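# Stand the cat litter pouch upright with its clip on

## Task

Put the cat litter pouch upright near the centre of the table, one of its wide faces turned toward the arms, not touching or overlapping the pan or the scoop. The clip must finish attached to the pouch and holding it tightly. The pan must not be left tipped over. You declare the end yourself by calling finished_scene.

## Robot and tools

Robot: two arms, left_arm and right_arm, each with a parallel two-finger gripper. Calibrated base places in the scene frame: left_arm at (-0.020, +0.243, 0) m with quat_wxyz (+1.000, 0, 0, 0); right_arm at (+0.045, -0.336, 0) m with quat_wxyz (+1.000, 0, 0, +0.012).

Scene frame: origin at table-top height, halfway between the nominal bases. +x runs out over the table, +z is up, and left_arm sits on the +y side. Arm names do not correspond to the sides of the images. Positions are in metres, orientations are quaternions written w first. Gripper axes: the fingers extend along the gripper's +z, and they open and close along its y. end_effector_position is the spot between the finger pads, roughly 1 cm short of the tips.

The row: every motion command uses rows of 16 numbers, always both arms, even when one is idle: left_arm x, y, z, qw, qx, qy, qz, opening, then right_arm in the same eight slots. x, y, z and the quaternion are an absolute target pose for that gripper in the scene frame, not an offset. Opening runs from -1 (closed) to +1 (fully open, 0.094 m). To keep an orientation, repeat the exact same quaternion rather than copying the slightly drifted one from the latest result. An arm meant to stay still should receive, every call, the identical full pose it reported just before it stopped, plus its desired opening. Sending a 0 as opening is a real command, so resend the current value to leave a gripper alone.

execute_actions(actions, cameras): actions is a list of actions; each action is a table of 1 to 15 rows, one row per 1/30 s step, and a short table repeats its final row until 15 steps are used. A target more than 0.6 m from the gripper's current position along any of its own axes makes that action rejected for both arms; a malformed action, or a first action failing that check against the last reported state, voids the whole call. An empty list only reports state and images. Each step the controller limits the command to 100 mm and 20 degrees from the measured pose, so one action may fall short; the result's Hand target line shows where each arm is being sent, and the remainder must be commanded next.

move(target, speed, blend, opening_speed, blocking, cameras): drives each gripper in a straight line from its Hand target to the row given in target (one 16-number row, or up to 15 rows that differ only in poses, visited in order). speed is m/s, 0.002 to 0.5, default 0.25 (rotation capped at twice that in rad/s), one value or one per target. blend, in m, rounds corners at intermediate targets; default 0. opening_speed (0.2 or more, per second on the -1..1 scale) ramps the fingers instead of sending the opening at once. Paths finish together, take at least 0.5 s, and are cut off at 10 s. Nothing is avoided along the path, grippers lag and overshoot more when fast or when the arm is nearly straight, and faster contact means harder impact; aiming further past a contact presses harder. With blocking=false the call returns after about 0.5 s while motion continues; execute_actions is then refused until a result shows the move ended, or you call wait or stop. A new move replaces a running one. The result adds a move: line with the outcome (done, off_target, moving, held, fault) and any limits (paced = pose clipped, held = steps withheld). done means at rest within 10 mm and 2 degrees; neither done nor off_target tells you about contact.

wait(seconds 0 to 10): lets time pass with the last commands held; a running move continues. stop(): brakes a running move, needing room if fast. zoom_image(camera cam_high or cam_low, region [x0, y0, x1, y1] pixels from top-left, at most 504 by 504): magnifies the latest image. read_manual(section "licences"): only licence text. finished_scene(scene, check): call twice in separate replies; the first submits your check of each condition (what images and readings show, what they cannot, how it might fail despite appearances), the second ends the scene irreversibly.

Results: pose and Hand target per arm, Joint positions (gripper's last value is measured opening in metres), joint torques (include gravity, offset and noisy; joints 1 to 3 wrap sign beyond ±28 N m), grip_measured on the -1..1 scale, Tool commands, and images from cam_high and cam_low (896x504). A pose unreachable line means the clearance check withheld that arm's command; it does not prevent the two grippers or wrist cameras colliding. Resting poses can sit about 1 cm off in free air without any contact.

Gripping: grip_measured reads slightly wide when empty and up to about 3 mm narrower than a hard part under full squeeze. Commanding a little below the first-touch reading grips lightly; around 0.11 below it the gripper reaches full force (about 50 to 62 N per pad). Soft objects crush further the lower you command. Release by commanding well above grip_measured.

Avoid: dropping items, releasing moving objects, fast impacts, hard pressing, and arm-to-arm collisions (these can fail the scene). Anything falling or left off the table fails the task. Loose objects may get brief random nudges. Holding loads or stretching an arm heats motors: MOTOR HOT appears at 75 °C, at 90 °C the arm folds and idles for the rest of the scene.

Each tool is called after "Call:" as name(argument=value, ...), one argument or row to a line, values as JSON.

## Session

Scene 1 was done. Now scene 2.

Call:
execute_actions(
  actions=[],
)

Scene clock: 0.00 s.
left_arm: end_effector_position=(+0.1519, +0.5698, +0.2659) grip_measured=+1.000 end_effector_quat_wxyz=(+0.338, -0.338, +0.681, +0.554) | right_arm: end_effector_position=(+0.6353, -0.0179, +0.2438) grip_measured=+1.000 end_effector_quat_wxyz=(+0.546, -0.363, +0.743, -0.134)
Joint positions: left_arm=[0.766 1.104 0.682 0.213 -0.708 0.426 0.094] | right_arm=[0.557 2.307 2.156 -0.25 0.34 -0.554 0.094]
Joint velocities: left_arm=[-0.007 0.002 0.002 0.022 0.007 -0.037 0] | right_arm=[-0.002 -0.002 -0.007 -0.066 -0.007 -0.051 0]
Joint torques (N m): no reading
Motor temperatures (°C): left_arm=[29 30 33 29 28 30 28] | right_arm=[27 32 31 27 26 27 28]
Heat: left arm: 33 °C; right arm: 32 °C.
Hand target: left_arm +0.1513, +0.5695, +0.2713; +0.343, -0.341, +0.676, +0.555 | right_arm +0.6347, -0.0183, +0.2517; +0.552, -0.358, +0.742, -0.131
Tool commands: left_gripper/opening=+1.0 right_gripper/opening=+1.0

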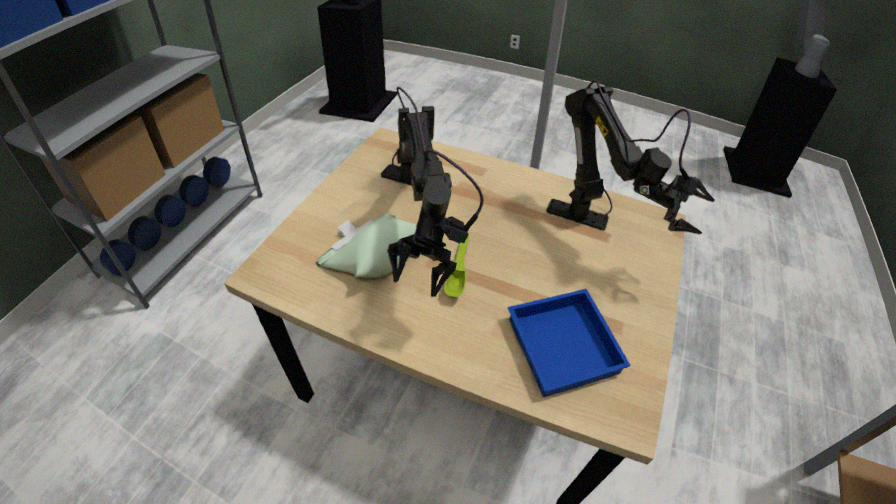

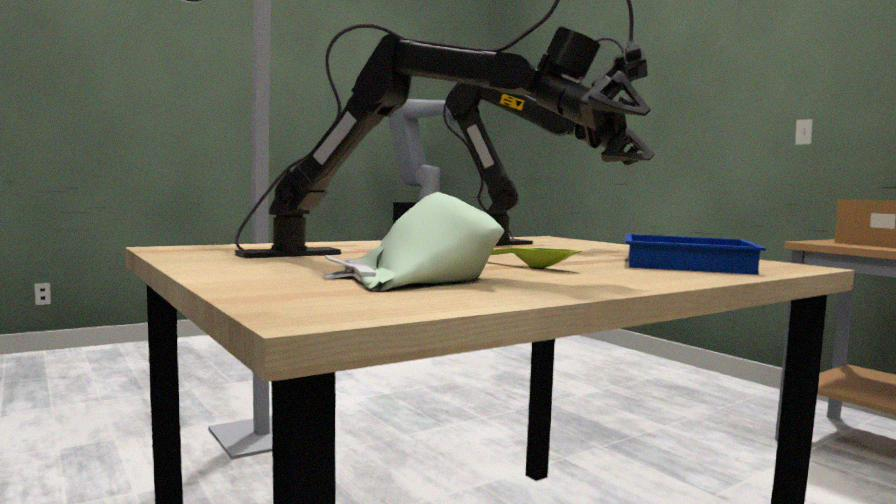

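Call:
zoom_image(
  camera="cam_high",
  region=[300, 180, 520, 320],
)

Call:
zoom_image(
  camera="cam_low",
  region=[300, 170, 600, 310],
)

Scaled by 2.291.

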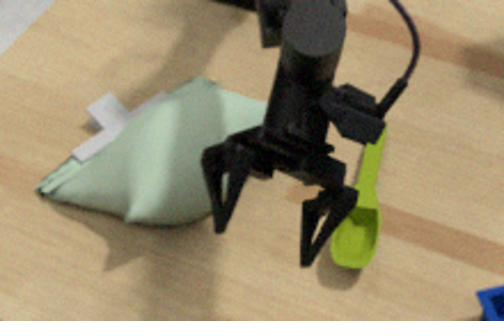

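Scaled by 1.680.

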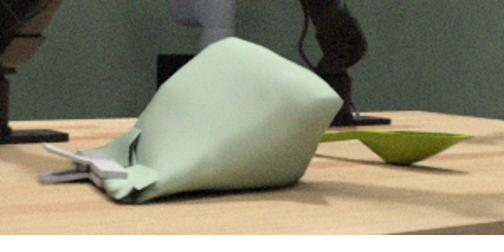

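Call:
zoom_image(
  camera="cam_low",
  region=[470, 220, 620, 290],
)

Call:
zoom_image(
  camera="cam_high",
  region=[410, 210, 510, 310],
)

Call:
zoom_image(
  camera="cam_high",
  region=[480, 270, 650, 410],
)

Scaled by 3.360.

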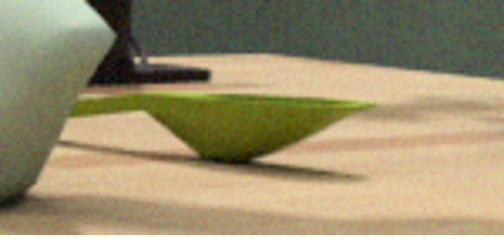

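Scaled by 5.040.

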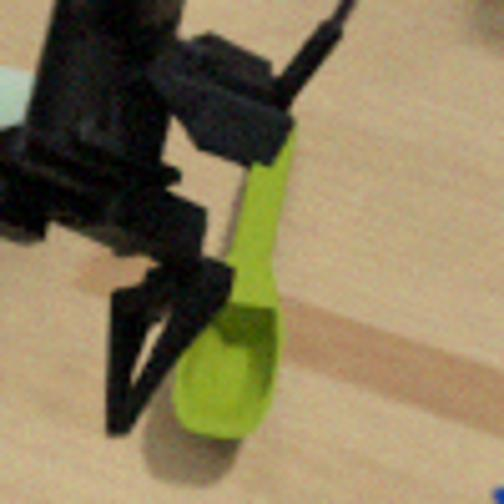

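Scaled by 2.965.

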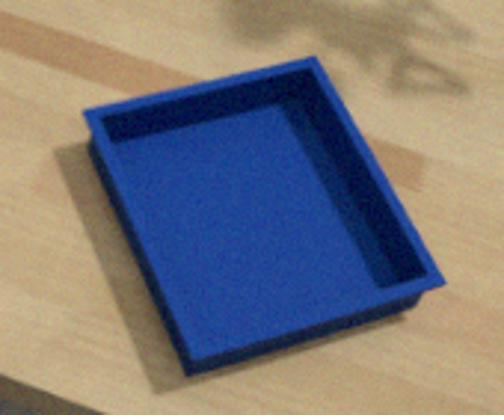

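Call:
move(
  target=[
    [0.24, 0.2, 0.23, 0, -0.1219, 0.9925, 0, 0.2, 0.32, -0.14, 0.3, 0.0, -0.9171, 0.3987, 0.0, 0.2],
    [0.3057, -0.0314, 0.11, 0, -0.1219, 0.9925, 0, 0.2, 0.17, -0.23, 0.3, 0.0, -0.9171, 0.3987, 0.0, 0.2],
  ],
  speed=[0.4, 0.35],
  blend=[0.05, 0.0],
)

Scene clock: 11.47 s.
left_arm: end_effector_position=(+0.2896, -0.0332, +0.1113) grip_measured=+0.201 end_effector_quat_wxyz=(-0.015, -0.132, +0.991, +0.014) | right_arm: end_effector_position=(+0.1684, -0.2233, +0.3044) grip_measured=+0.202 end_effector_quat_wxyz=(-0.265, +0.878, -0.379, +0.121)
Joint positions: left_arm=[-0.729 2.193 2.058 -1.477 0.005 -0.993 0.056] | right_arm=[0.703 0.904 1.485 -1.56 -0.005 -1.597 0.056]
Joint velocities: left_arm=[-0.017 0.002 -0.002 0.007 -0.022 -0.066 -0.001] | right_arm=[0.002 0.002 -0.002 -0.022 0.051 -0.007 0]
Joint torques (N m): left_arm=[0.17 -9.91 8.01 0.26 -0.08 -0.06] | right_arm=[0.55 0.75 3.84 1.15 -0.1 0.1]
Motor temperatures (°C): left_arm=[29 31 36 31 28 30 28] | right_arm=[27 41 33 30 26 27 28]
Heat: left arm: 36 °C; right arm: 41 °C.
Hand target: left_arm +0.2927, -0.0323, +0.1130; -0.013, -0.137, +0.990, +0.016 | right_arm +0.1665, -0.2222, +0.3001; -0.261, +0.879, -0.382, +0.113
Off the commanded pose: left_arm 0.016 m, 3 deg | right_arm 0.008 m, 34 deg; orientation clipped.
joint sent to its limit (right arm) — joint 4 (wrist pitch), lower limit. The joint targets are off in position and orientation.
move: off_target (left_arm, right_arm); limits=paced

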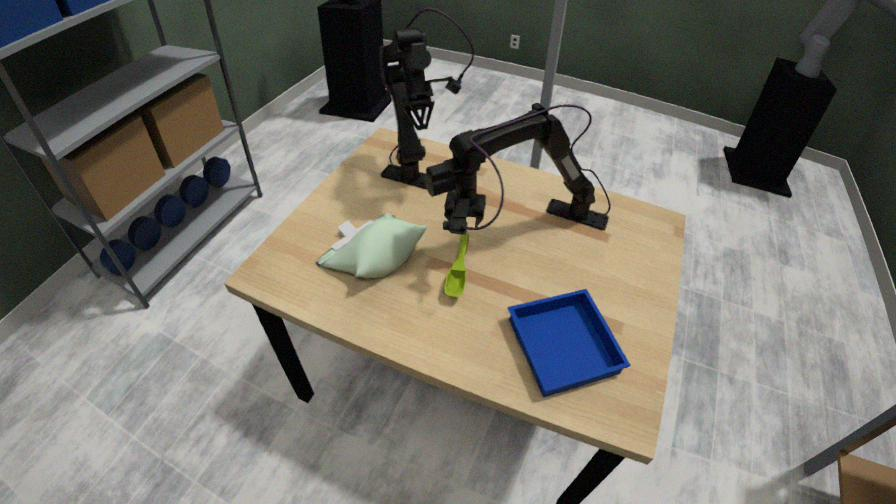

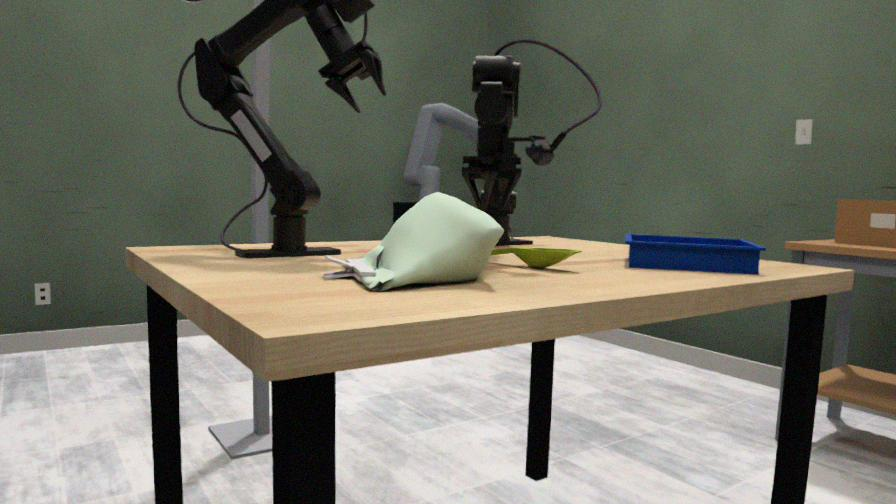

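Call:
zoom_image(
  camera="cam_high",
  region=[300, 195, 480, 305],
)

Call:
zoom_image(
  camera="cam_low",
  region=[310, 180, 530, 300],
)

Scaled by 2.800.

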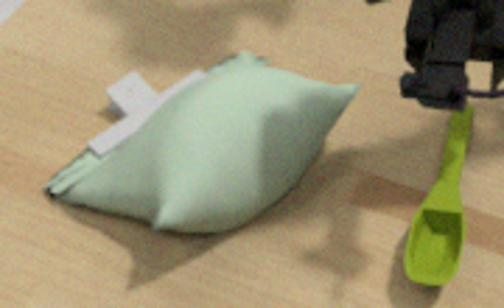

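Scaled by 2.291.

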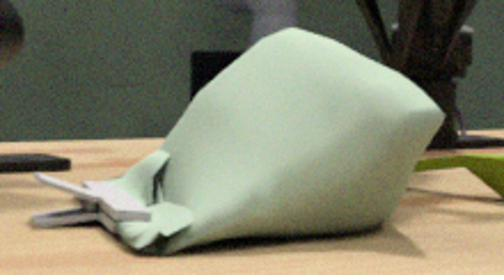

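Call:
move(
  target=[
    [0.319, -0.027, 0.075, 0, -0.1392, 0.9903, 0, 0.1, 0.1684, -0.2233, 0.3044, -0.265, 0.878, -0.379, 0.121, 0.2],
    [0.319, -0.027, 0.017, 0, -0.1392, 0.9903, 0, 0.1, 0.1684, -0.2233, 0.3044, -0.265, 0.878, -0.379, 0.121, 0.2],
  ],
  speed=[0.2, 0.1],
  blend=[0.01, 0.0],
)

Call:
zoom_image(
  camera="cam_high",
  region=[400, 190, 520, 310],
)

Call:
zoom_image(
  camera="cam_low",
  region=[440, 180, 600, 290],
)

Scene clock: 14.63 s.
left_arm: end_effector_position=(+0.3191, -0.0264, +0.0252) grip_measured=+0.101 end_effector_quat_wxyz=(+0.002, -0.143, +0.990, -0.006) | right_arm: end_effector_position=(+0.1688, -0.2237, +0.3044) grip_measured=+0.202 end_effector_quat_wxyz=(-0.265, +0.878, -0.380, +0.122)
Joint positions: left_arm=[-0.671 2.237 1.787 -1.109 0.005 -0.958 0.052] | right_arm=[0.703 0.904 1.485 -1.56 -0.002 -1.597 0.056]
Joint velocities: left_arm=[-0.012 -0.012 0.012 0.037 0.037 -0.022 0.001] | right_arm=[0.007 -0.022 -0.007 0.066 0.007 -0.022 0]
Joint torques (N m): left_arm=[-0.16 -9.91 5.5 0.57 -0.08 0.08] | right_arm=[0.2 1.09 4.85 1.17 -0.12 -0.02]
Motor temperatures (°C): left_arm=[29 32 36 31 28 30 28] | right_arm=[27 40 33 31 26 27 28]
Heat: left arm: 36 °C; right arm: 40 °C.
Hand target: left_arm +0.3180, -0.0268, +0.0168; +0.000, -0.139, +0.990, -0.001 | right_arm +0.1684, -0.2233, +0.3044; -0.265, +0.878, -0.379, +0.121
Off the commanded pose: left_arm 0.008 m, 1 deg | right_arm 0.001 m, 0 deg.
move: done

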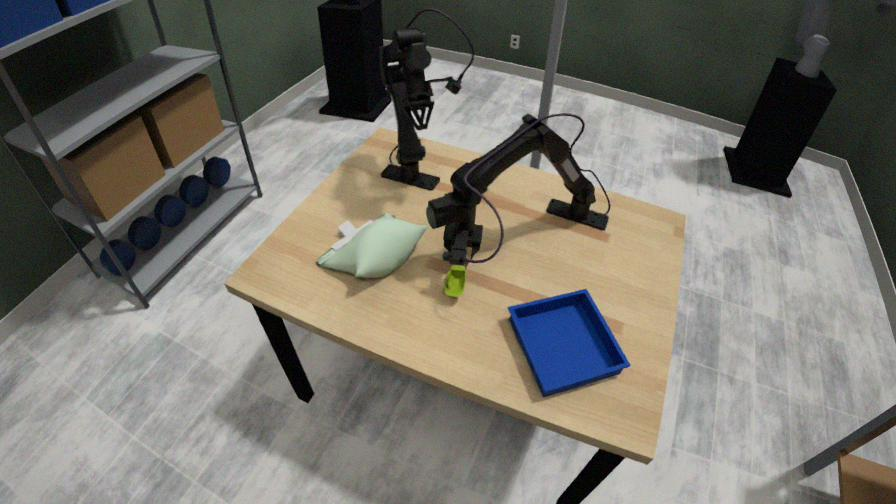

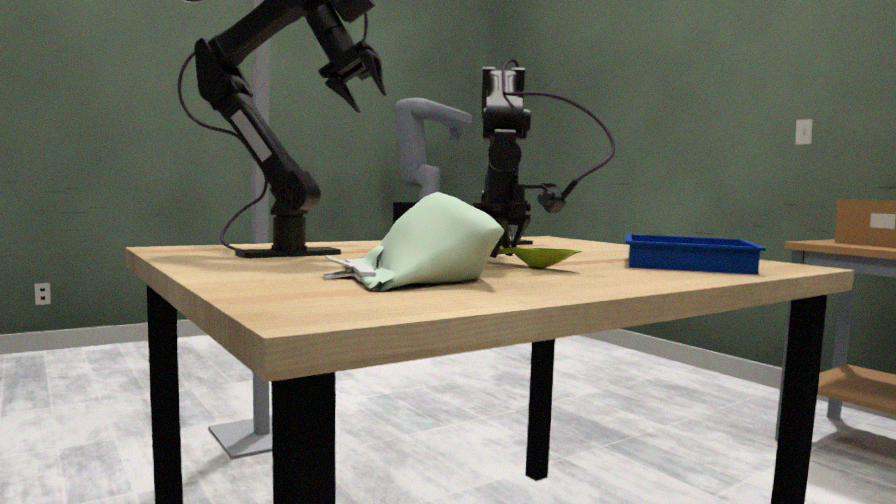

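Scaled by 4.200.

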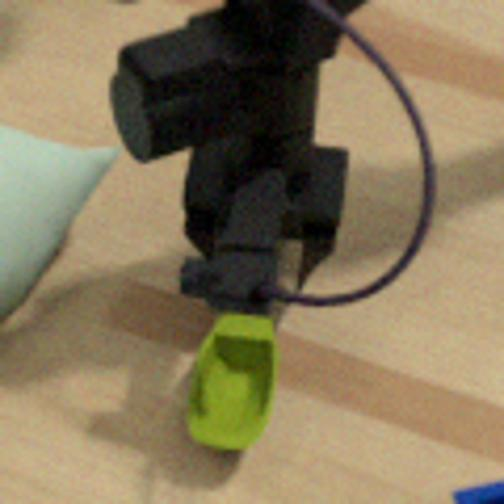

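Scaled by 3.150.

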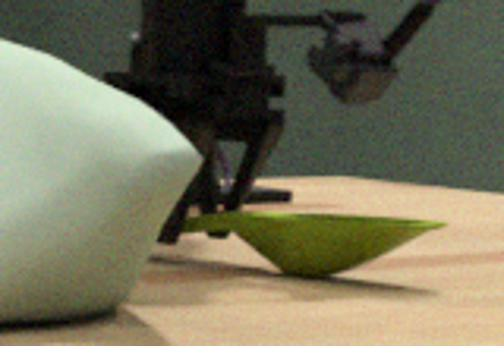

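Call:
move(
  target=[0.318, -0.027, 0.009, 0, -0.1392, 0.9903, 0, 0.1, 0.1684, -0.2233, 0.3044, -0.265, 0.878, -0.379, 0.121, 0.2],
  speed=0.1,
  cameras=[],
)

Call:
move(
  target=[0.318, -0.027, 0.009, 0, -0.1392, 0.9903, 0, -0.75, 0.1684, -0.2233, 0.3044, -0.265, 0.878, -0.379, 0.121, 0.2],
  speed=0.1,
  opening_speed=1.2,
  cameras=[],
)

Scene clock: 15.70 s.
left_arm: end_effector_position=(+0.3203, -0.0274, +0.0215) grip_measured=+0.101 end_effector_quat_wxyz=(+0.006, -0.143, +0.990, -0.009) | right_arm: end_effector_position=(+0.1688, -0.2237, +0.3044) grip_measured=+0.202 end_effector_quat_wxyz=(-0.265, +0.878, -0.380, +0.122)
Joint positions: left_arm=[-0.671 2.237 1.773 -1.085 0.005 -0.958 0.052] | right_arm=[0.703 0.904 1.485 -1.56 -0.002 -1.597 0.056]
Joint velocities: left_arm=[0.007 -0.002 0.007 -0.066 -0.037 0.051 0] | right_arm=[-0.002 -0.022 -0.017 -0.051 -0.037 -0.007 0]
Joint torques (N m): left_arm=[-0.36 -9.29 5.44 0.55 -0.08 0.03] | right_arm=[0.14 1.09 4.72 1.18 -0.03 0.01]
Motor temperatures (°C): left_arm=[29 33 36 31 28 30 28] | right_arm=[27 39 33 31 26 27 28]
Heat: left arm: 36 °C; right arm: 39 °C.
Hand target: left_arm +0.3176, -0.0266, +0.0092; +0.000, -0.139, +0.990, +0.000 | right_arm +0.1684, -0.2233, +0.3044; -0.265, +0.878, -0.379, +0.121
Off the commanded pose: left_arm 0.013 m, 1 deg | right_arm 0.001 m, 0 deg.
move: off_target (left_arm)
No camera images: "cameras" was empty.

Scene clock: 16.63 s.
left_arm: end_effector_position=(+0.3205, -0.0276, +0.0216) grip_measured=-0.570 end_effector_quat_wxyz=(+0.006, -0.143, +0.990, -0.010) | right_arm: end_effector_position=(+0.1688, -0.2237, +0.3044) grip_measured=+0.202 end_effector_quat_wxyz=(-0.265, +0.878, -0.380, +0.122)
Joint positions: left_arm=[-0.671 2.237 1.773 -1.084 0.005 -0.958 0.02] | right_arm=[0.703 0.904 1.485 -1.56 -0.002 -1.597 0.056]
Joint velocities: left_arm=[-0.007 -0.007 0.002 0.022 0.022 0.022 0.001] | right_arm=[0.012 0.012 0.017 0.007 -0.007 0.066 0]
Joint torques (N m): left_arm=[-0.25 -9.33 5.27 0.6 -0.09 0.04] | right_arm=[0.16 0.66 4.83 1.15 -0.11 -0.03]
Motor temperatures (°C): left_arm=[29 33 36 31 28 30 28] | right_arm=[27 39 33 31 26 27 28]
Heat: left arm: 36 °C; right arm: 39 °C.
Hand target: left_arm +0.3177, -0.0267, +0.0093; +0.000, -0.139, +0.990, +0.000 | right_arm +0.1684, -0.2233, +0.3044; -0.265, +0.878, -0.379, +0.121
Off the commanded pose: left_arm 0.013 m, 1 deg | right_arm 0.001 m, 0 deg.
move: off_target (left_arm)
No camera images: "cameras" was empty.

Call:
move(
  target=[
    [0.315, -0.02, 0.1, 0, -0.1392, 0.9903, 0, -0.75, 0.1684, -0.2233, 0.3044, -0.265, 0.878, -0.379, 0.121, 0.2],
    [0.26, 0.2, 0.12, 0, -0.2924, 0.9563, 0, -0.75, 0.1684, -0.2233, 0.3044, -0.265, 0.878, -0.379, 0.121, 0.2],
    [0.17, 0.375, 0.06, 0, -0.4226, 0.9063, 0, -0.75, 0.1684, -0.2233, 0.3044, -0.265, 0.878, -0.379, 0.121, 0.2],
  ],
  speed=[0.15, 0.3, 0.25],
  blend=[0.03, 0.06, 0.0],
)

Call:
zoom_image(
  camera="cam_high",
  region=[480, 170, 660, 310],
)

Call:
zoom_image(
  camera="cam_low",
  region=[480, 180, 720, 290],
)

Scene clock: 20.77 s.
left_arm: end_effector_position=(+0.1748, +0.3699, +0.0645) grip_measured=-0.570 end_effector_quat_wxyz=(-0.004, -0.425, +0.905, -0.017) | right_arm: end_effector_position=(+0.1688, -0.2237, +0.3044) grip_measured=+0.202 end_effector_quat_wxyz=(-0.265, +0.878, -0.380, +0.122)
Joint positions: left_arm=[0.599 1.469 0.955 -1.069 0.031 -0.279 0.02] | right_arm=[0.703 0.904 1.485 -1.56 -0.002 -1.597 0.056]
Joint velocities: left_arm=[0.012 -0.007 -0.012 0.022 0.081 -0.051 0.001] | right_arm=[-0.002 -0.012 0.007 -0.051 -0.037 0.007 0.001]
Joint torques (N m): left_arm=[-0.05 -4.38 5.37 0.61 0.09 0] | right_arm=[0.08 0.88 4.78 1.17 -0.07 0.05]
Motor temperatures (°C): left_arm=[29 34 36 31 28 30 28] | right_arm=[27 38 33 31 26 27 28]
Heat: left arm: 36 °C; right arm: 38 °C.
Hand target: left_arm +0.1766, +0.3702, +0.0624; +0.001, -0.423, +0.906, -0.019 | right_arm +0.1684, -0.2233, +0.3044; -0.265, +0.878, -0.379, +0.121
Off the commanded pose: left_arm 0.008 m, 2 deg | right_arm 0.001 m, 0 deg.
move: done

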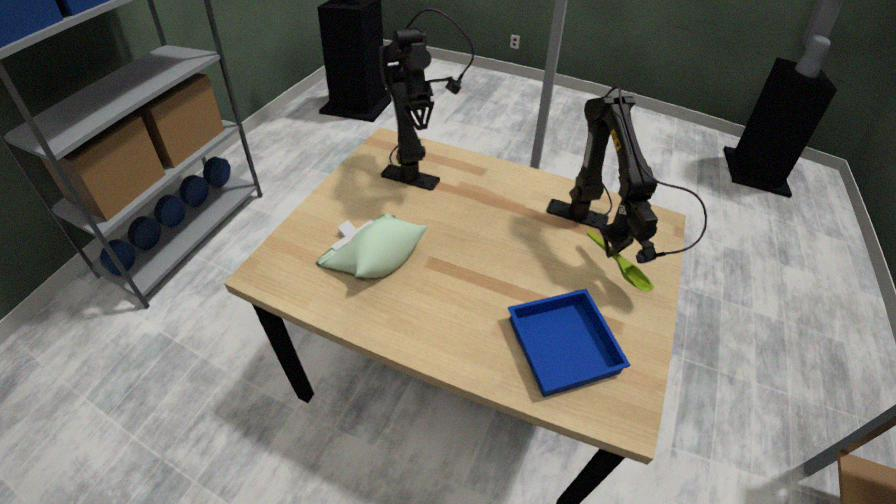

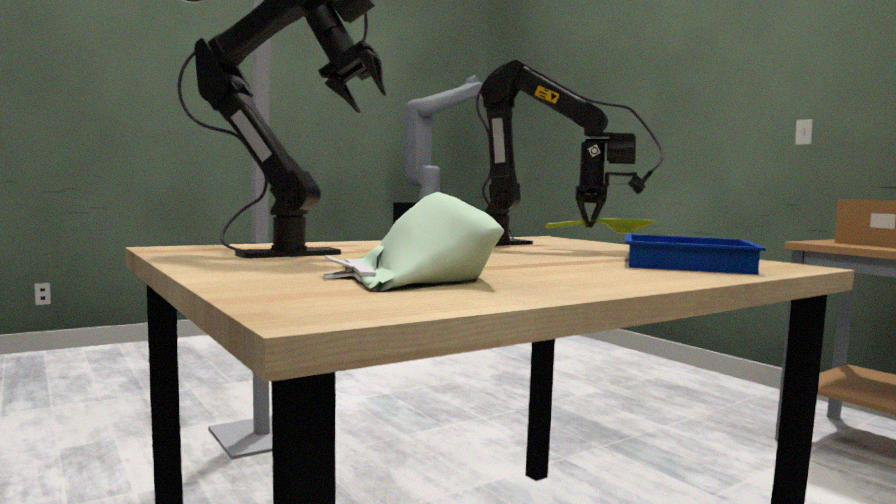

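Scaled by 2.800.

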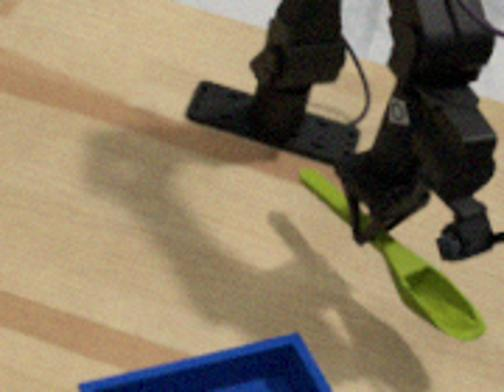

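Scaled by 2.100.

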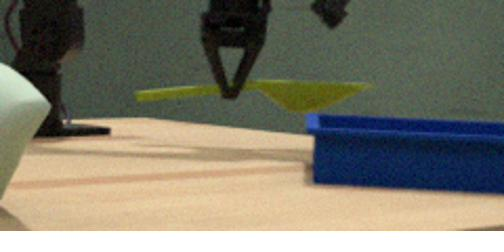

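Call:
move(
  target=[0.173, 0.372, 0.019, 0, -0.4226, 0.9063, 0, -0.75, 0.1684, -0.2233, 0.3044, -0.265, 0.878, -0.379, 0.121, 0.2],
  speed=0.1,
)

Call:
zoom_image(
  camera="cam_low",
  region=[480, 180, 720, 290],
)

Scene clock: 22.13 s.
left_arm: end_effector_position=(+0.1718, +0.3708, +0.0225) grip_measured=-0.570 end_effector_quat_wxyz=(+0.000, -0.423, +0.906, -0.005) | right_arm: end_effector_position=(+0.1688, -0.2237, +0.3044) grip_measured=+0.202 end_effector_quat_wxyz=(-0.265, +0.878, -0.380, +0.122)
Joint positions: left_arm=[0.594 1.514 0.817 -0.876 0.01 -0.281 0.02] | right_arm=[0.703 0.904 1.485 -1.56 -0.002 -1.597 0.056]
Joint velocities: left_arm=[0.007 -0.012 0.012 0.066 -0.051 -0.007 0] | right_arm=[-0.007 0.017 0.017 -0.022 0.051 0.022 0.001]
Joint torques (N m): left_arm=[-0.49 -3.9 5.04 0.64 -0.13 -0.02] | right_arm=[0.1 0.92 4.89 1.21 -0.06 -0.03]
Motor temperatures (°C): left_arm=[29 34 36 31 28 30 28] | right_arm=[27 38 33 31 26 27 28]
Heat: left arm: 36 °C; right arm: 38 °C.
Hand target: left_arm +0.1724, +0.3717, +0.0190; +0.000, -0.423, +0.906, +0.000 | right_arm +0.1684, -0.2233, +0.3044; -0.265, +0.878, -0.379, +0.121
Off the commanded pose: left_arm 0.004 m, 1 deg | right_arm 0.001 m, 0 deg.
move: done

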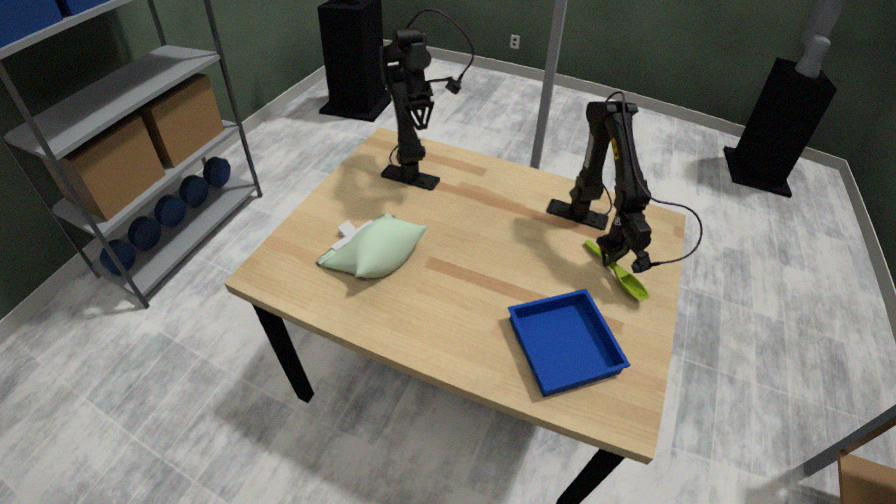

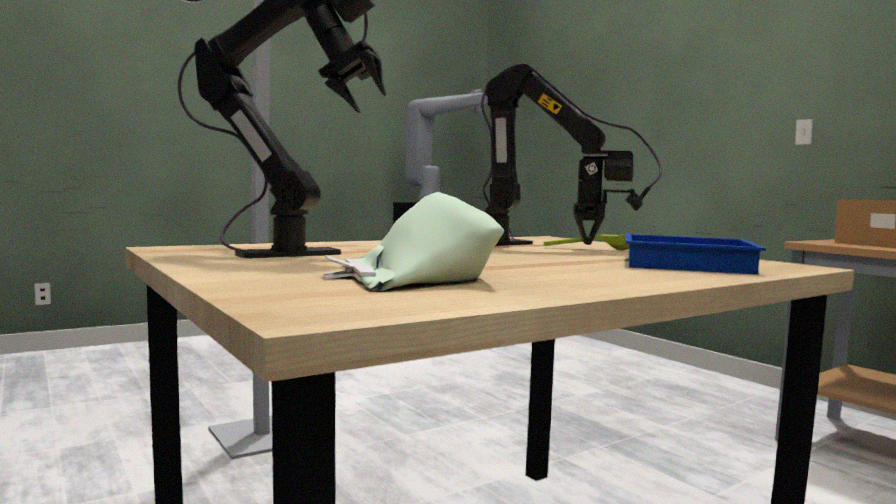

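Scaled by 2.100.

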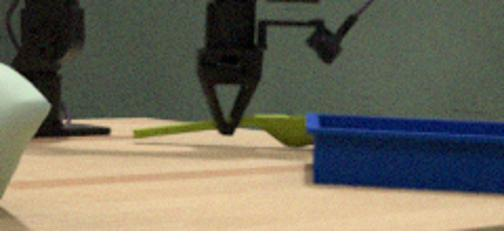

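Call:
move(
  target=[0.173, 0.372, 0.019, 0, -0.4226, 0.9063, 0, -0.1, 0.1684, -0.2233, 0.3044, -0.265, 0.878, -0.379, 0.121, 0.2],
  speed=0.1,
  opening_speed=1.0,
  cameras=[],
)

Scene clock: 23.10 s.
left_arm: end_effector_position=(+0.1723, +0.3714, +0.0225) grip_measured=-0.101 end_effector_quat_wxyz=(+0.001, -0.423, +0.906, -0.005) | right_arm: end_effector_position=(+0.1688, -0.2237, +0.3044) grip_measured=+0.202 end_effector_quat_wxyz=(-0.265, +0.878, -0.380, +0.122)
Joint positions: left_arm=[0.594 1.514 0.817 -0.873 0.009 -0.281 0.042] | right_arm=[0.703 0.904 1.485 -1.56 -0.002 -1.597 0.056]
Joint velocities: left_arm=[0.017 -0.012 -0.007 0.051 0.081 0.022 -0.001] | right_arm=[-0.007 -0.012 0.002 0.022 0.022 -0.051 0]
Joint torques (N m): left_arm=[-0.54 -3.81 5.39 0.62 -0.15 -0.04] | right_arm=[0.17 1.05 4.98 1.16 -0.08 -0.06]
Motor temperatures (°C): left_arm=[29 33 36 31 28 30 28] | right_arm=[27 37 33 31 26 27 28]
Heat: left arm: 36 °C; right arm: 37 °C.
Hand target: left_arm +0.1729, +0.3720, +0.0190; +0.000, -0.423, +0.906, +0.000 | right_arm +0.1684, -0.2233, +0.3044; -0.265, +0.878, -0.379, +0.121
Off the commanded pose: left_arm 0.004 m, 1 deg | right_arm 0.001 m, 0 deg.
move: done
No camera images: "cameras" was empty.

Call:
move(
  target=[
    [0.18, 0.345, 0.13, 0, -0.4226, 0.9063, 0, 0.7, 0.1684, -0.2233, 0.3044, -0.265, 0.878, -0.379, 0.121, 0.2],
    [0.25, 0.08, 0.2, 0.0931, -0.3548, 0.885, -0.2865, 0.7, 0.1684, -0.2233, 0.3044, -0.265, 0.878, -0.379, 0.121, 0.2],
    [0.279, -0.083, 0.108, 0.1773, -0.2531, 0.7791, -0.5455, 0.7, 0.1684, -0.2233, 0.3044, -0.265, 0.878, -0.379, 0.121, 0.2],
  ],
  speed=[0.3, 0.4, 0.35],
  blend=[0.04, 0.06, 0.0],
)

Call:
zoom_image(
  camera="cam_high",
  region=[300, 170, 540, 310],
)

Call:
zoom_image(
  camera="cam_low",
  region=[310, 150, 600, 300],
)

Scene clock: 27.23 s.
left_arm: end_effector_position=(+0.2772, -0.0800, +0.1111) grip_measured=+0.699 end_effector_quat_wxyz=(+0.166, -0.245, +0.789, -0.539) | right_arm: end_effector_position=(+0.1688, -0.2237, +0.3044) grip_measured=+0.202 end_effector_quat_wxyz=(-0.265, +0.878, -0.380, +0.122)
Joint positions: left_arm=[-0.744 1.621 0.586 0.653 0.212 -1.489 0.08] | right_arm=[0.703 0.904 1.485 -1.56 -0.002 -1.597 0.056]
Joint velocities: left_arm=[-0.012 0.012 -0.002 0.081 0.037 -0.095 0.002] | right_arm=[-0.012 0.002 0.002 0.022 -0.022 -0.037 -0.002]
Joint torques (N m): left_arm=[-0.49 -4.67 5.11 2.09 -0.14 0.05] | right_arm=[0.13 0.77 4.78 1.12 -0.05 -0.02]
Motor temperatures (°C): left_arm=[29 33 36 31 28 30 28] | right_arm=[27 37 33 31 26 27 28]
Heat: left arm: 36 °C; right arm: 37 °C.
Hand target: left_arm +0.2746, -0.0789, +0.1026; +0.165, -0.246, +0.793, -0.532 | right_arm +0.1684, -0.2233, +0.3044; -0.265, +0.878, -0.379, +0.121
Off the commanded pose: left_arm 0.005 m, 2 deg | right_arm 0.001 m, 0 deg.
move: done

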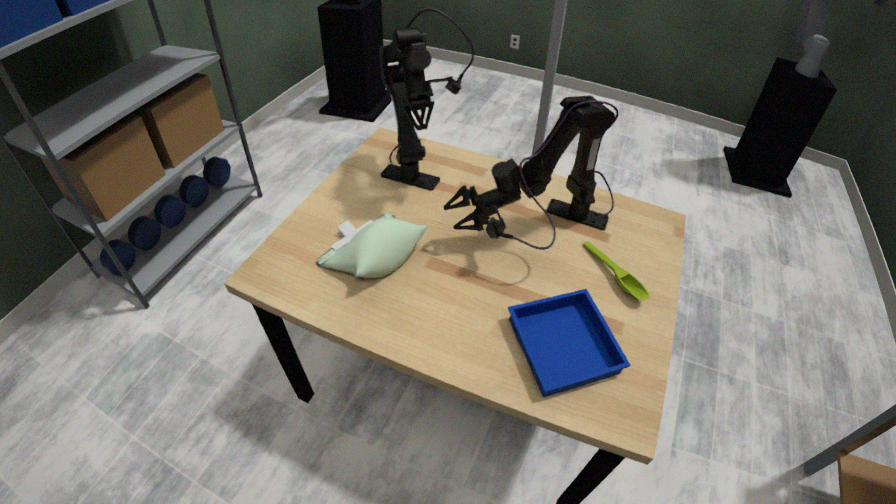

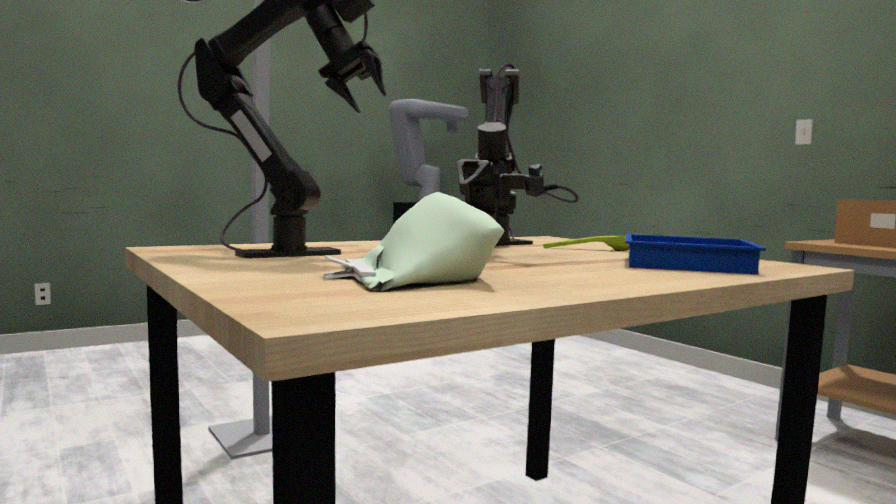

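Scaled by 2.100.

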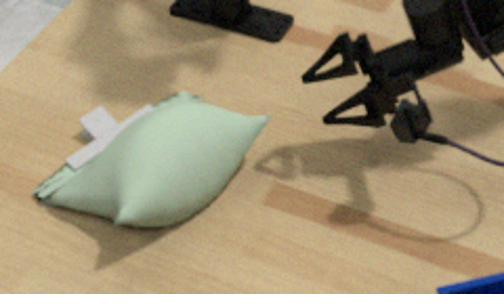

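Scaled by 1.738.

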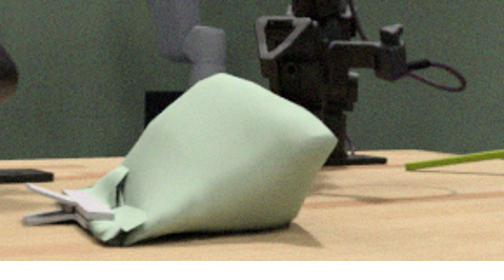

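Call:
move(
  target=[0.325, -0.147, 0.079, 0.1773, -0.2531, 0.7791, -0.5455, 0.7, 0.1684, -0.2233, 0.3044, -0.265, 0.878, -0.379, 0.121, 0.2],
  speed=0.15,
)

Call:
zoom_image(
  camera="cam_high",
  region=[340, 170, 500, 290],
)

Call:
zoom_image(
  camera="cam_low",
  region=[390, 150, 590, 300],
)

Scene clock: 28.60 s.
left_arm: end_effector_position=(+0.3198, -0.1422, +0.0756) grip_measured=+0.699 end_effector_quat_wxyz=(+0.171, -0.254, +0.783, -0.541) | right_arm: end_effector_position=(+0.1688, -0.2237, +0.3044) grip_measured=+0.202 end_effector_quat_wxyz=(-0.265, +0.878, -0.380, +0.122)
Joint positions: left_arm=[-0.801 1.978 0.842 0.769 0.139 -1.524 0.08] | right_arm=[0.703 0.904 1.485 -1.56 -0.002 -1.597 0.056]
Joint velocities: left_arm=[0.012 -0.017 -0.007 -0.007 0.037 -0.007 -0.001] | right_arm=[-0.007 0.002 0.017 -0.022 0.051 -0.007 0]
Joint torques (N m): left_arm=[-0.31 -7.42 7.65 2.14 -0.1 0.05] | right_arm=[0.1 0.83 4.86 1.12 -0.03 0]
Motor temperatures (°C): left_arm=[29 33 36 31 28 30 28] | right_arm=[27 36 33 31 26 27 28]
Heat: left arm: 36 °C; right arm: 36 °C.
Hand target: left_arm +0.3241, -0.1470, +0.0779; +0.178, -0.252, +0.780, -0.545 | right_arm +0.1684, -0.2233, +0.3044; -0.265, +0.878, -0.379, +0.121
Off the commanded pose: left_arm 0.008 m, 1 deg | right_arm 0.001 m, 0 deg.
move: done

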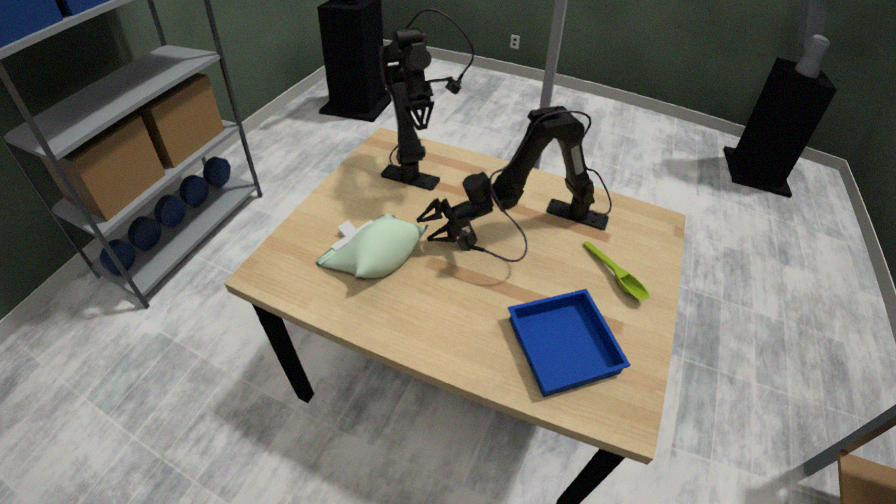

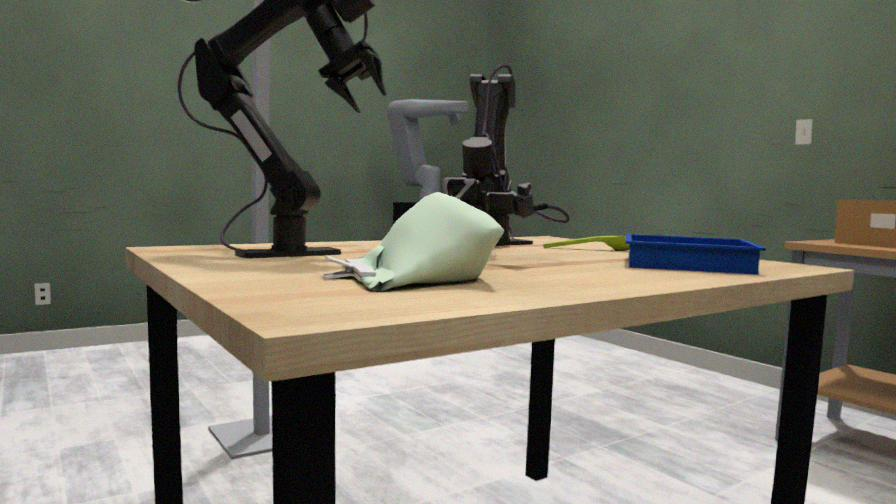

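Scaled by 3.150.

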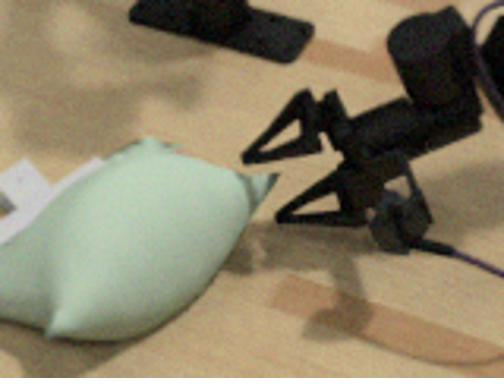

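Scaled by 2.520.

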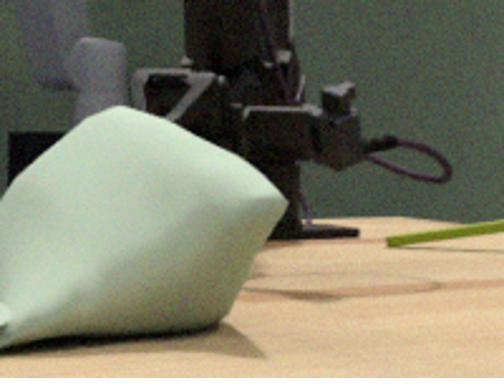

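Call:
move(
  target=[0.334, -0.159, 0.086, 0.1773, -0.2531, 0.7791, -0.5455, 0.7, 0.1684, -0.2233, 0.3044, -0.265, 0.878, -0.379, 0.121, 0.2],
  speed=0.1,
  cameras=[],
)

Call:
move(
  target=[0.334, -0.159, 0.086, 0.1773, -0.2531, 0.7791, -0.5455, -1.0, 0.1684, -0.2233, 0.3044, -0.265, 0.878, -0.379, 0.121, 0.2],
  speed=0.1,
  opening_speed=1.2,
)

Call:
zoom_image(
  camera="cam_high",
  region=[340, 170, 500, 290],
)

Call:
zoom_image(
  camera="cam_low",
  region=[390, 150, 590, 300],
)

Scene clock: 29.87 s.
left_arm: end_effector_position=(+0.3326, -0.1544, +0.0903) grip_measured=+0.699 end_effector_quat_wxyz=(+0.177, -0.252, +0.775, -0.551) | right_arm: end_effector_position=(+0.1688, -0.2237, +0.3044) grip_measured=+0.202 end_effector_quat_wxyz=(-0.265, +0.878, -0.380, +0.122)
Joint positions: left_arm=[-0.801 1.993 0.917 0.738 0.135 -1.527 0.08] | right_arm=[0.703 0.904 1.485 -1.56 -0.002 -1.597 0.056]
Joint velocities: left_arm=[-0.012 -0.017 0.002 0.022 0.007 -0.037 -0.001] | right_arm=[-0.002 -0.002 -0.002 -0.007 0.066 -0.037 0]
Joint torques (N m): left_arm=[-0.81 -7.69 7.91 1.88 -0.04 0.05] | right_arm=[0.09 0.98 4.9 1.18 -0.05 0.01]
Motor temperatures (°C): left_arm=[29 33 36 32 28 30 28] | right_arm=[27 36 33 31 26 27 28]
Heat: left arm: 36 °C; right arm: 36 °C.
Hand target: left_arm +0.3338, -0.1590, +0.0857; +0.178, -0.253, +0.779, -0.546 | right_arm +0.1684, -0.2233, +0.3044; -0.265, +0.878, -0.379, +0.121
Off the commanded pose: left_arm 0.006 m, 1 deg | right_arm 0.001 m, 0 deg.
move: done
No camera images: "cameras" was empty.

Scene clock: 31.53 s.
left_arm: end_effector_position=(+0.3301, -0.1511, +0.0768) grip_measured=-0.989 end_effector_quat_wxyz=(+0.167, -0.263, +0.787, -0.533) | right_arm: end_effector_position=(+0.1688, -0.2237, +0.3044) grip_measured=+0.202 end_effector_quat_wxyz=(-0.265, +0.878, -0.380, +0.122)
Joint positions: left_arm=[-0.801 2 0.917 0.694 0.132 -1.536 0] | right_arm=[0.703 0.904 1.485 -1.56 -0.002 -1.597 0.056]
Joint velocities: left_arm=[-0.002 0.007 -0.017 0.095 0.022 -0.037 0] | right_arm=[-0.027 -0.017 -0.012 0.022 0.051 -0.066 -0.003]
Joint torques (N m): left_arm=[-0.77 -8.29 7.56 2.29 -0.13 0.17] | right_arm=[0.35 0.96 4.79 1.18 -0.07 0]
Motor temperatures (°C): left_arm=[29 33 36 32 28 30 28] | right_arm=[27 36 33 31 26 27 28]
Heat: left arm: 36 °C; right arm: 36 °C.
Hand target: left_arm +0.3336, -0.1586, +0.0863; +0.177, -0.253, +0.779, -0.546 | right_arm +0.1684, -0.2233, +0.3044; -0.265, +0.878, -0.379, +0.121
Off the commanded pose: left_arm 0.013 m, 2 deg | right_arm 0.001 m, 0 deg.
move: off_target (left_arm)

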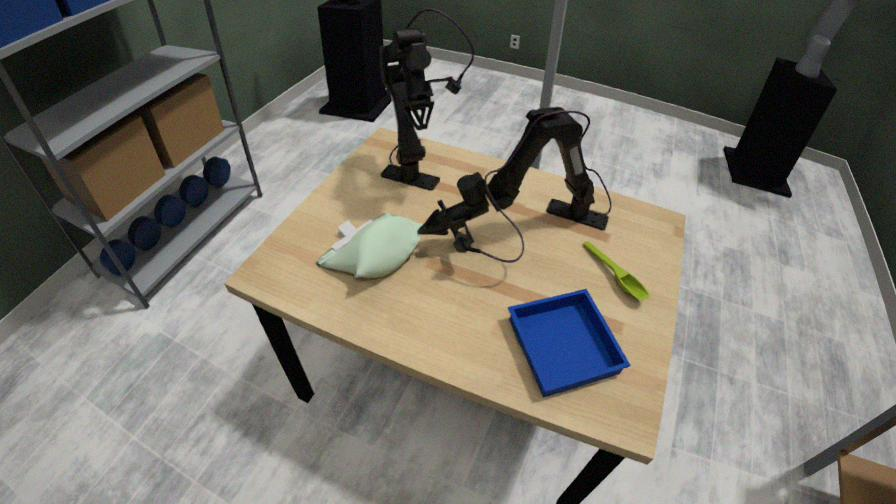

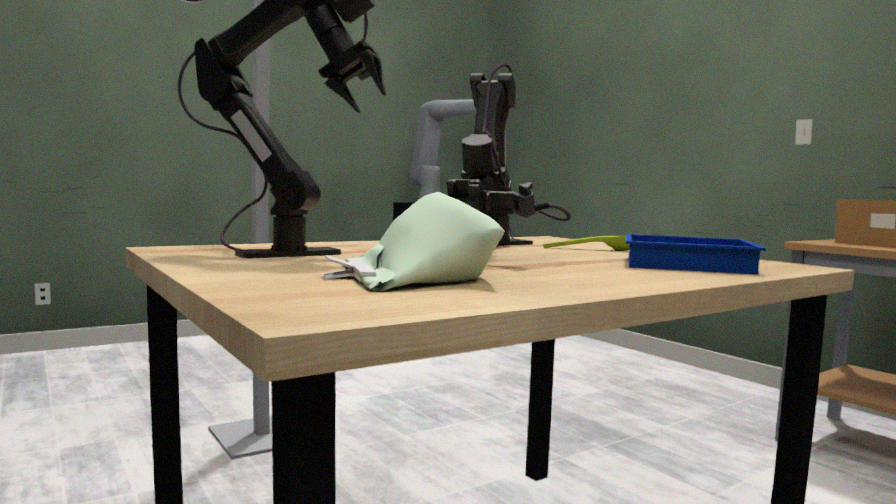

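Scaled by 3.150.

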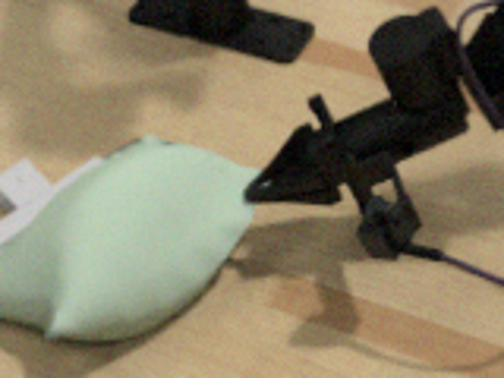

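Scaled by 2.520.

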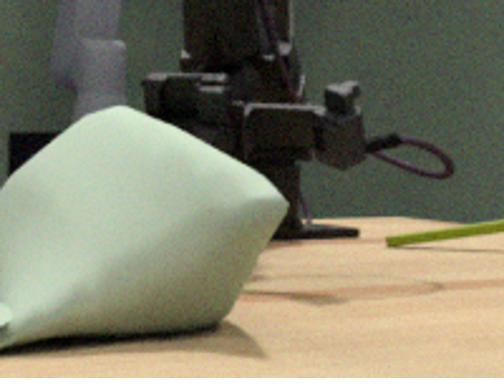

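Call:
move(
  target=[0.36, -0.1, 0.105, 0.1773, -0.2531, 0.7791, -0.5455, -1.0, 0.24, -0.26, 0.25, 0.2962, -0.8138, 0.4699, -0.171, 0.2],
  speed=0.12,
)

Call:
zoom_image(
  camera="cam_high",
  region=[310, 170, 510, 300],
)

Call:
zoom_image(
  camera="cam_low",
  region=[310, 150, 590, 300],
)

Scene clock: 34.50 s.
left_arm: end_effector_position=(+0.3480, -0.1107, +0.0782) grip_measured=-0.990 end_effector_quat_wxyz=(+0.138, -0.257, +0.795, -0.532) | right_arm: end_effector_position=(+0.2438, -0.2636, +0.2545) grip_measured=+0.202 end_effector_quat_wxyz=(-0.293, +0.814, -0.467, +0.184)
Joint positions: left_arm=[-0.659 1.952 0.886 0.636 0.315 -1.488 0] | right_arm=[0.148 0.82 1.136 -1.205 -0.204 -1.856 0.056]
Joint velocities: left_arm=[-0.017 -0.002 -0.002 -0.022 -0.022 0.007 0] | right_arm=[0.007 0.012 -0.007 0.022 -0.037 -0.037 0.001]
Joint torques (N m): left_arm=[1.68 -12.57 5.31 2.19 -0.24 0.23] | right_arm=[-0.76 -0.23 4.77 1.3 -0.33 -0.03]
Motor temperatures (°C): left_arm=[29 34 36 33 28 30 28] | right_arm=[27 36 33 31 26 27 28]
Heat: left arm: 36 °C; right arm: 36 °C.
Hand target: left_arm +0.3604, -0.1010, +0.1048; +0.176, -0.254, +0.779, -0.546 | right_arm +0.2413, -0.2622, +0.2510; -0.297, +0.814, -0.468, +0.176
Off the commanded pose: left_arm 0.031 m, 5 deg | right_arm 0.007 m, 2 deg.
move: off_target (left_arm)

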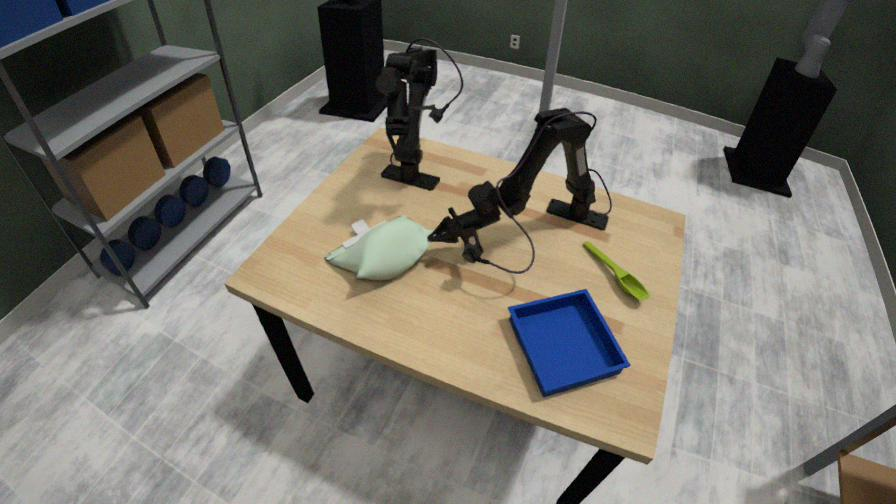

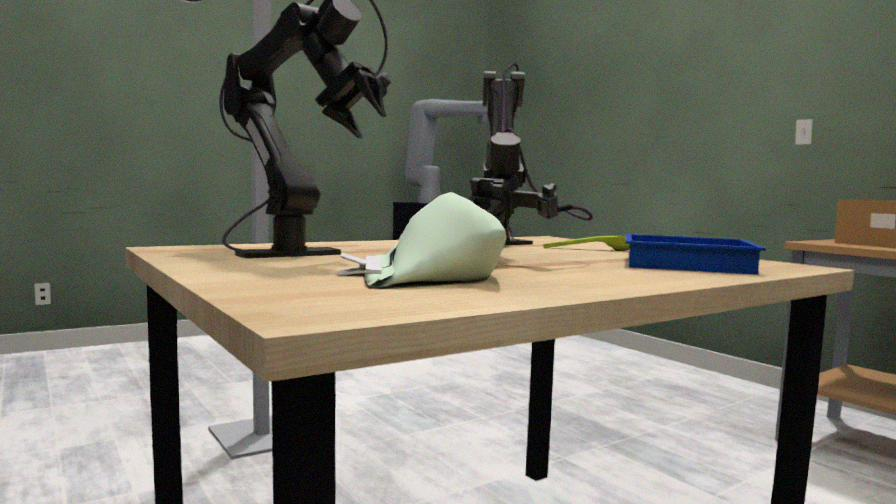

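Scaled by 2.520.

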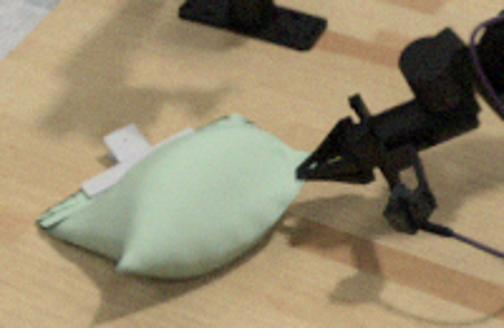

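Scaled by 1.800.

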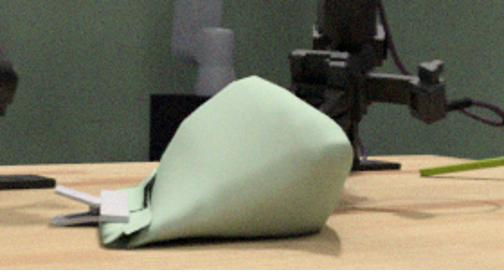

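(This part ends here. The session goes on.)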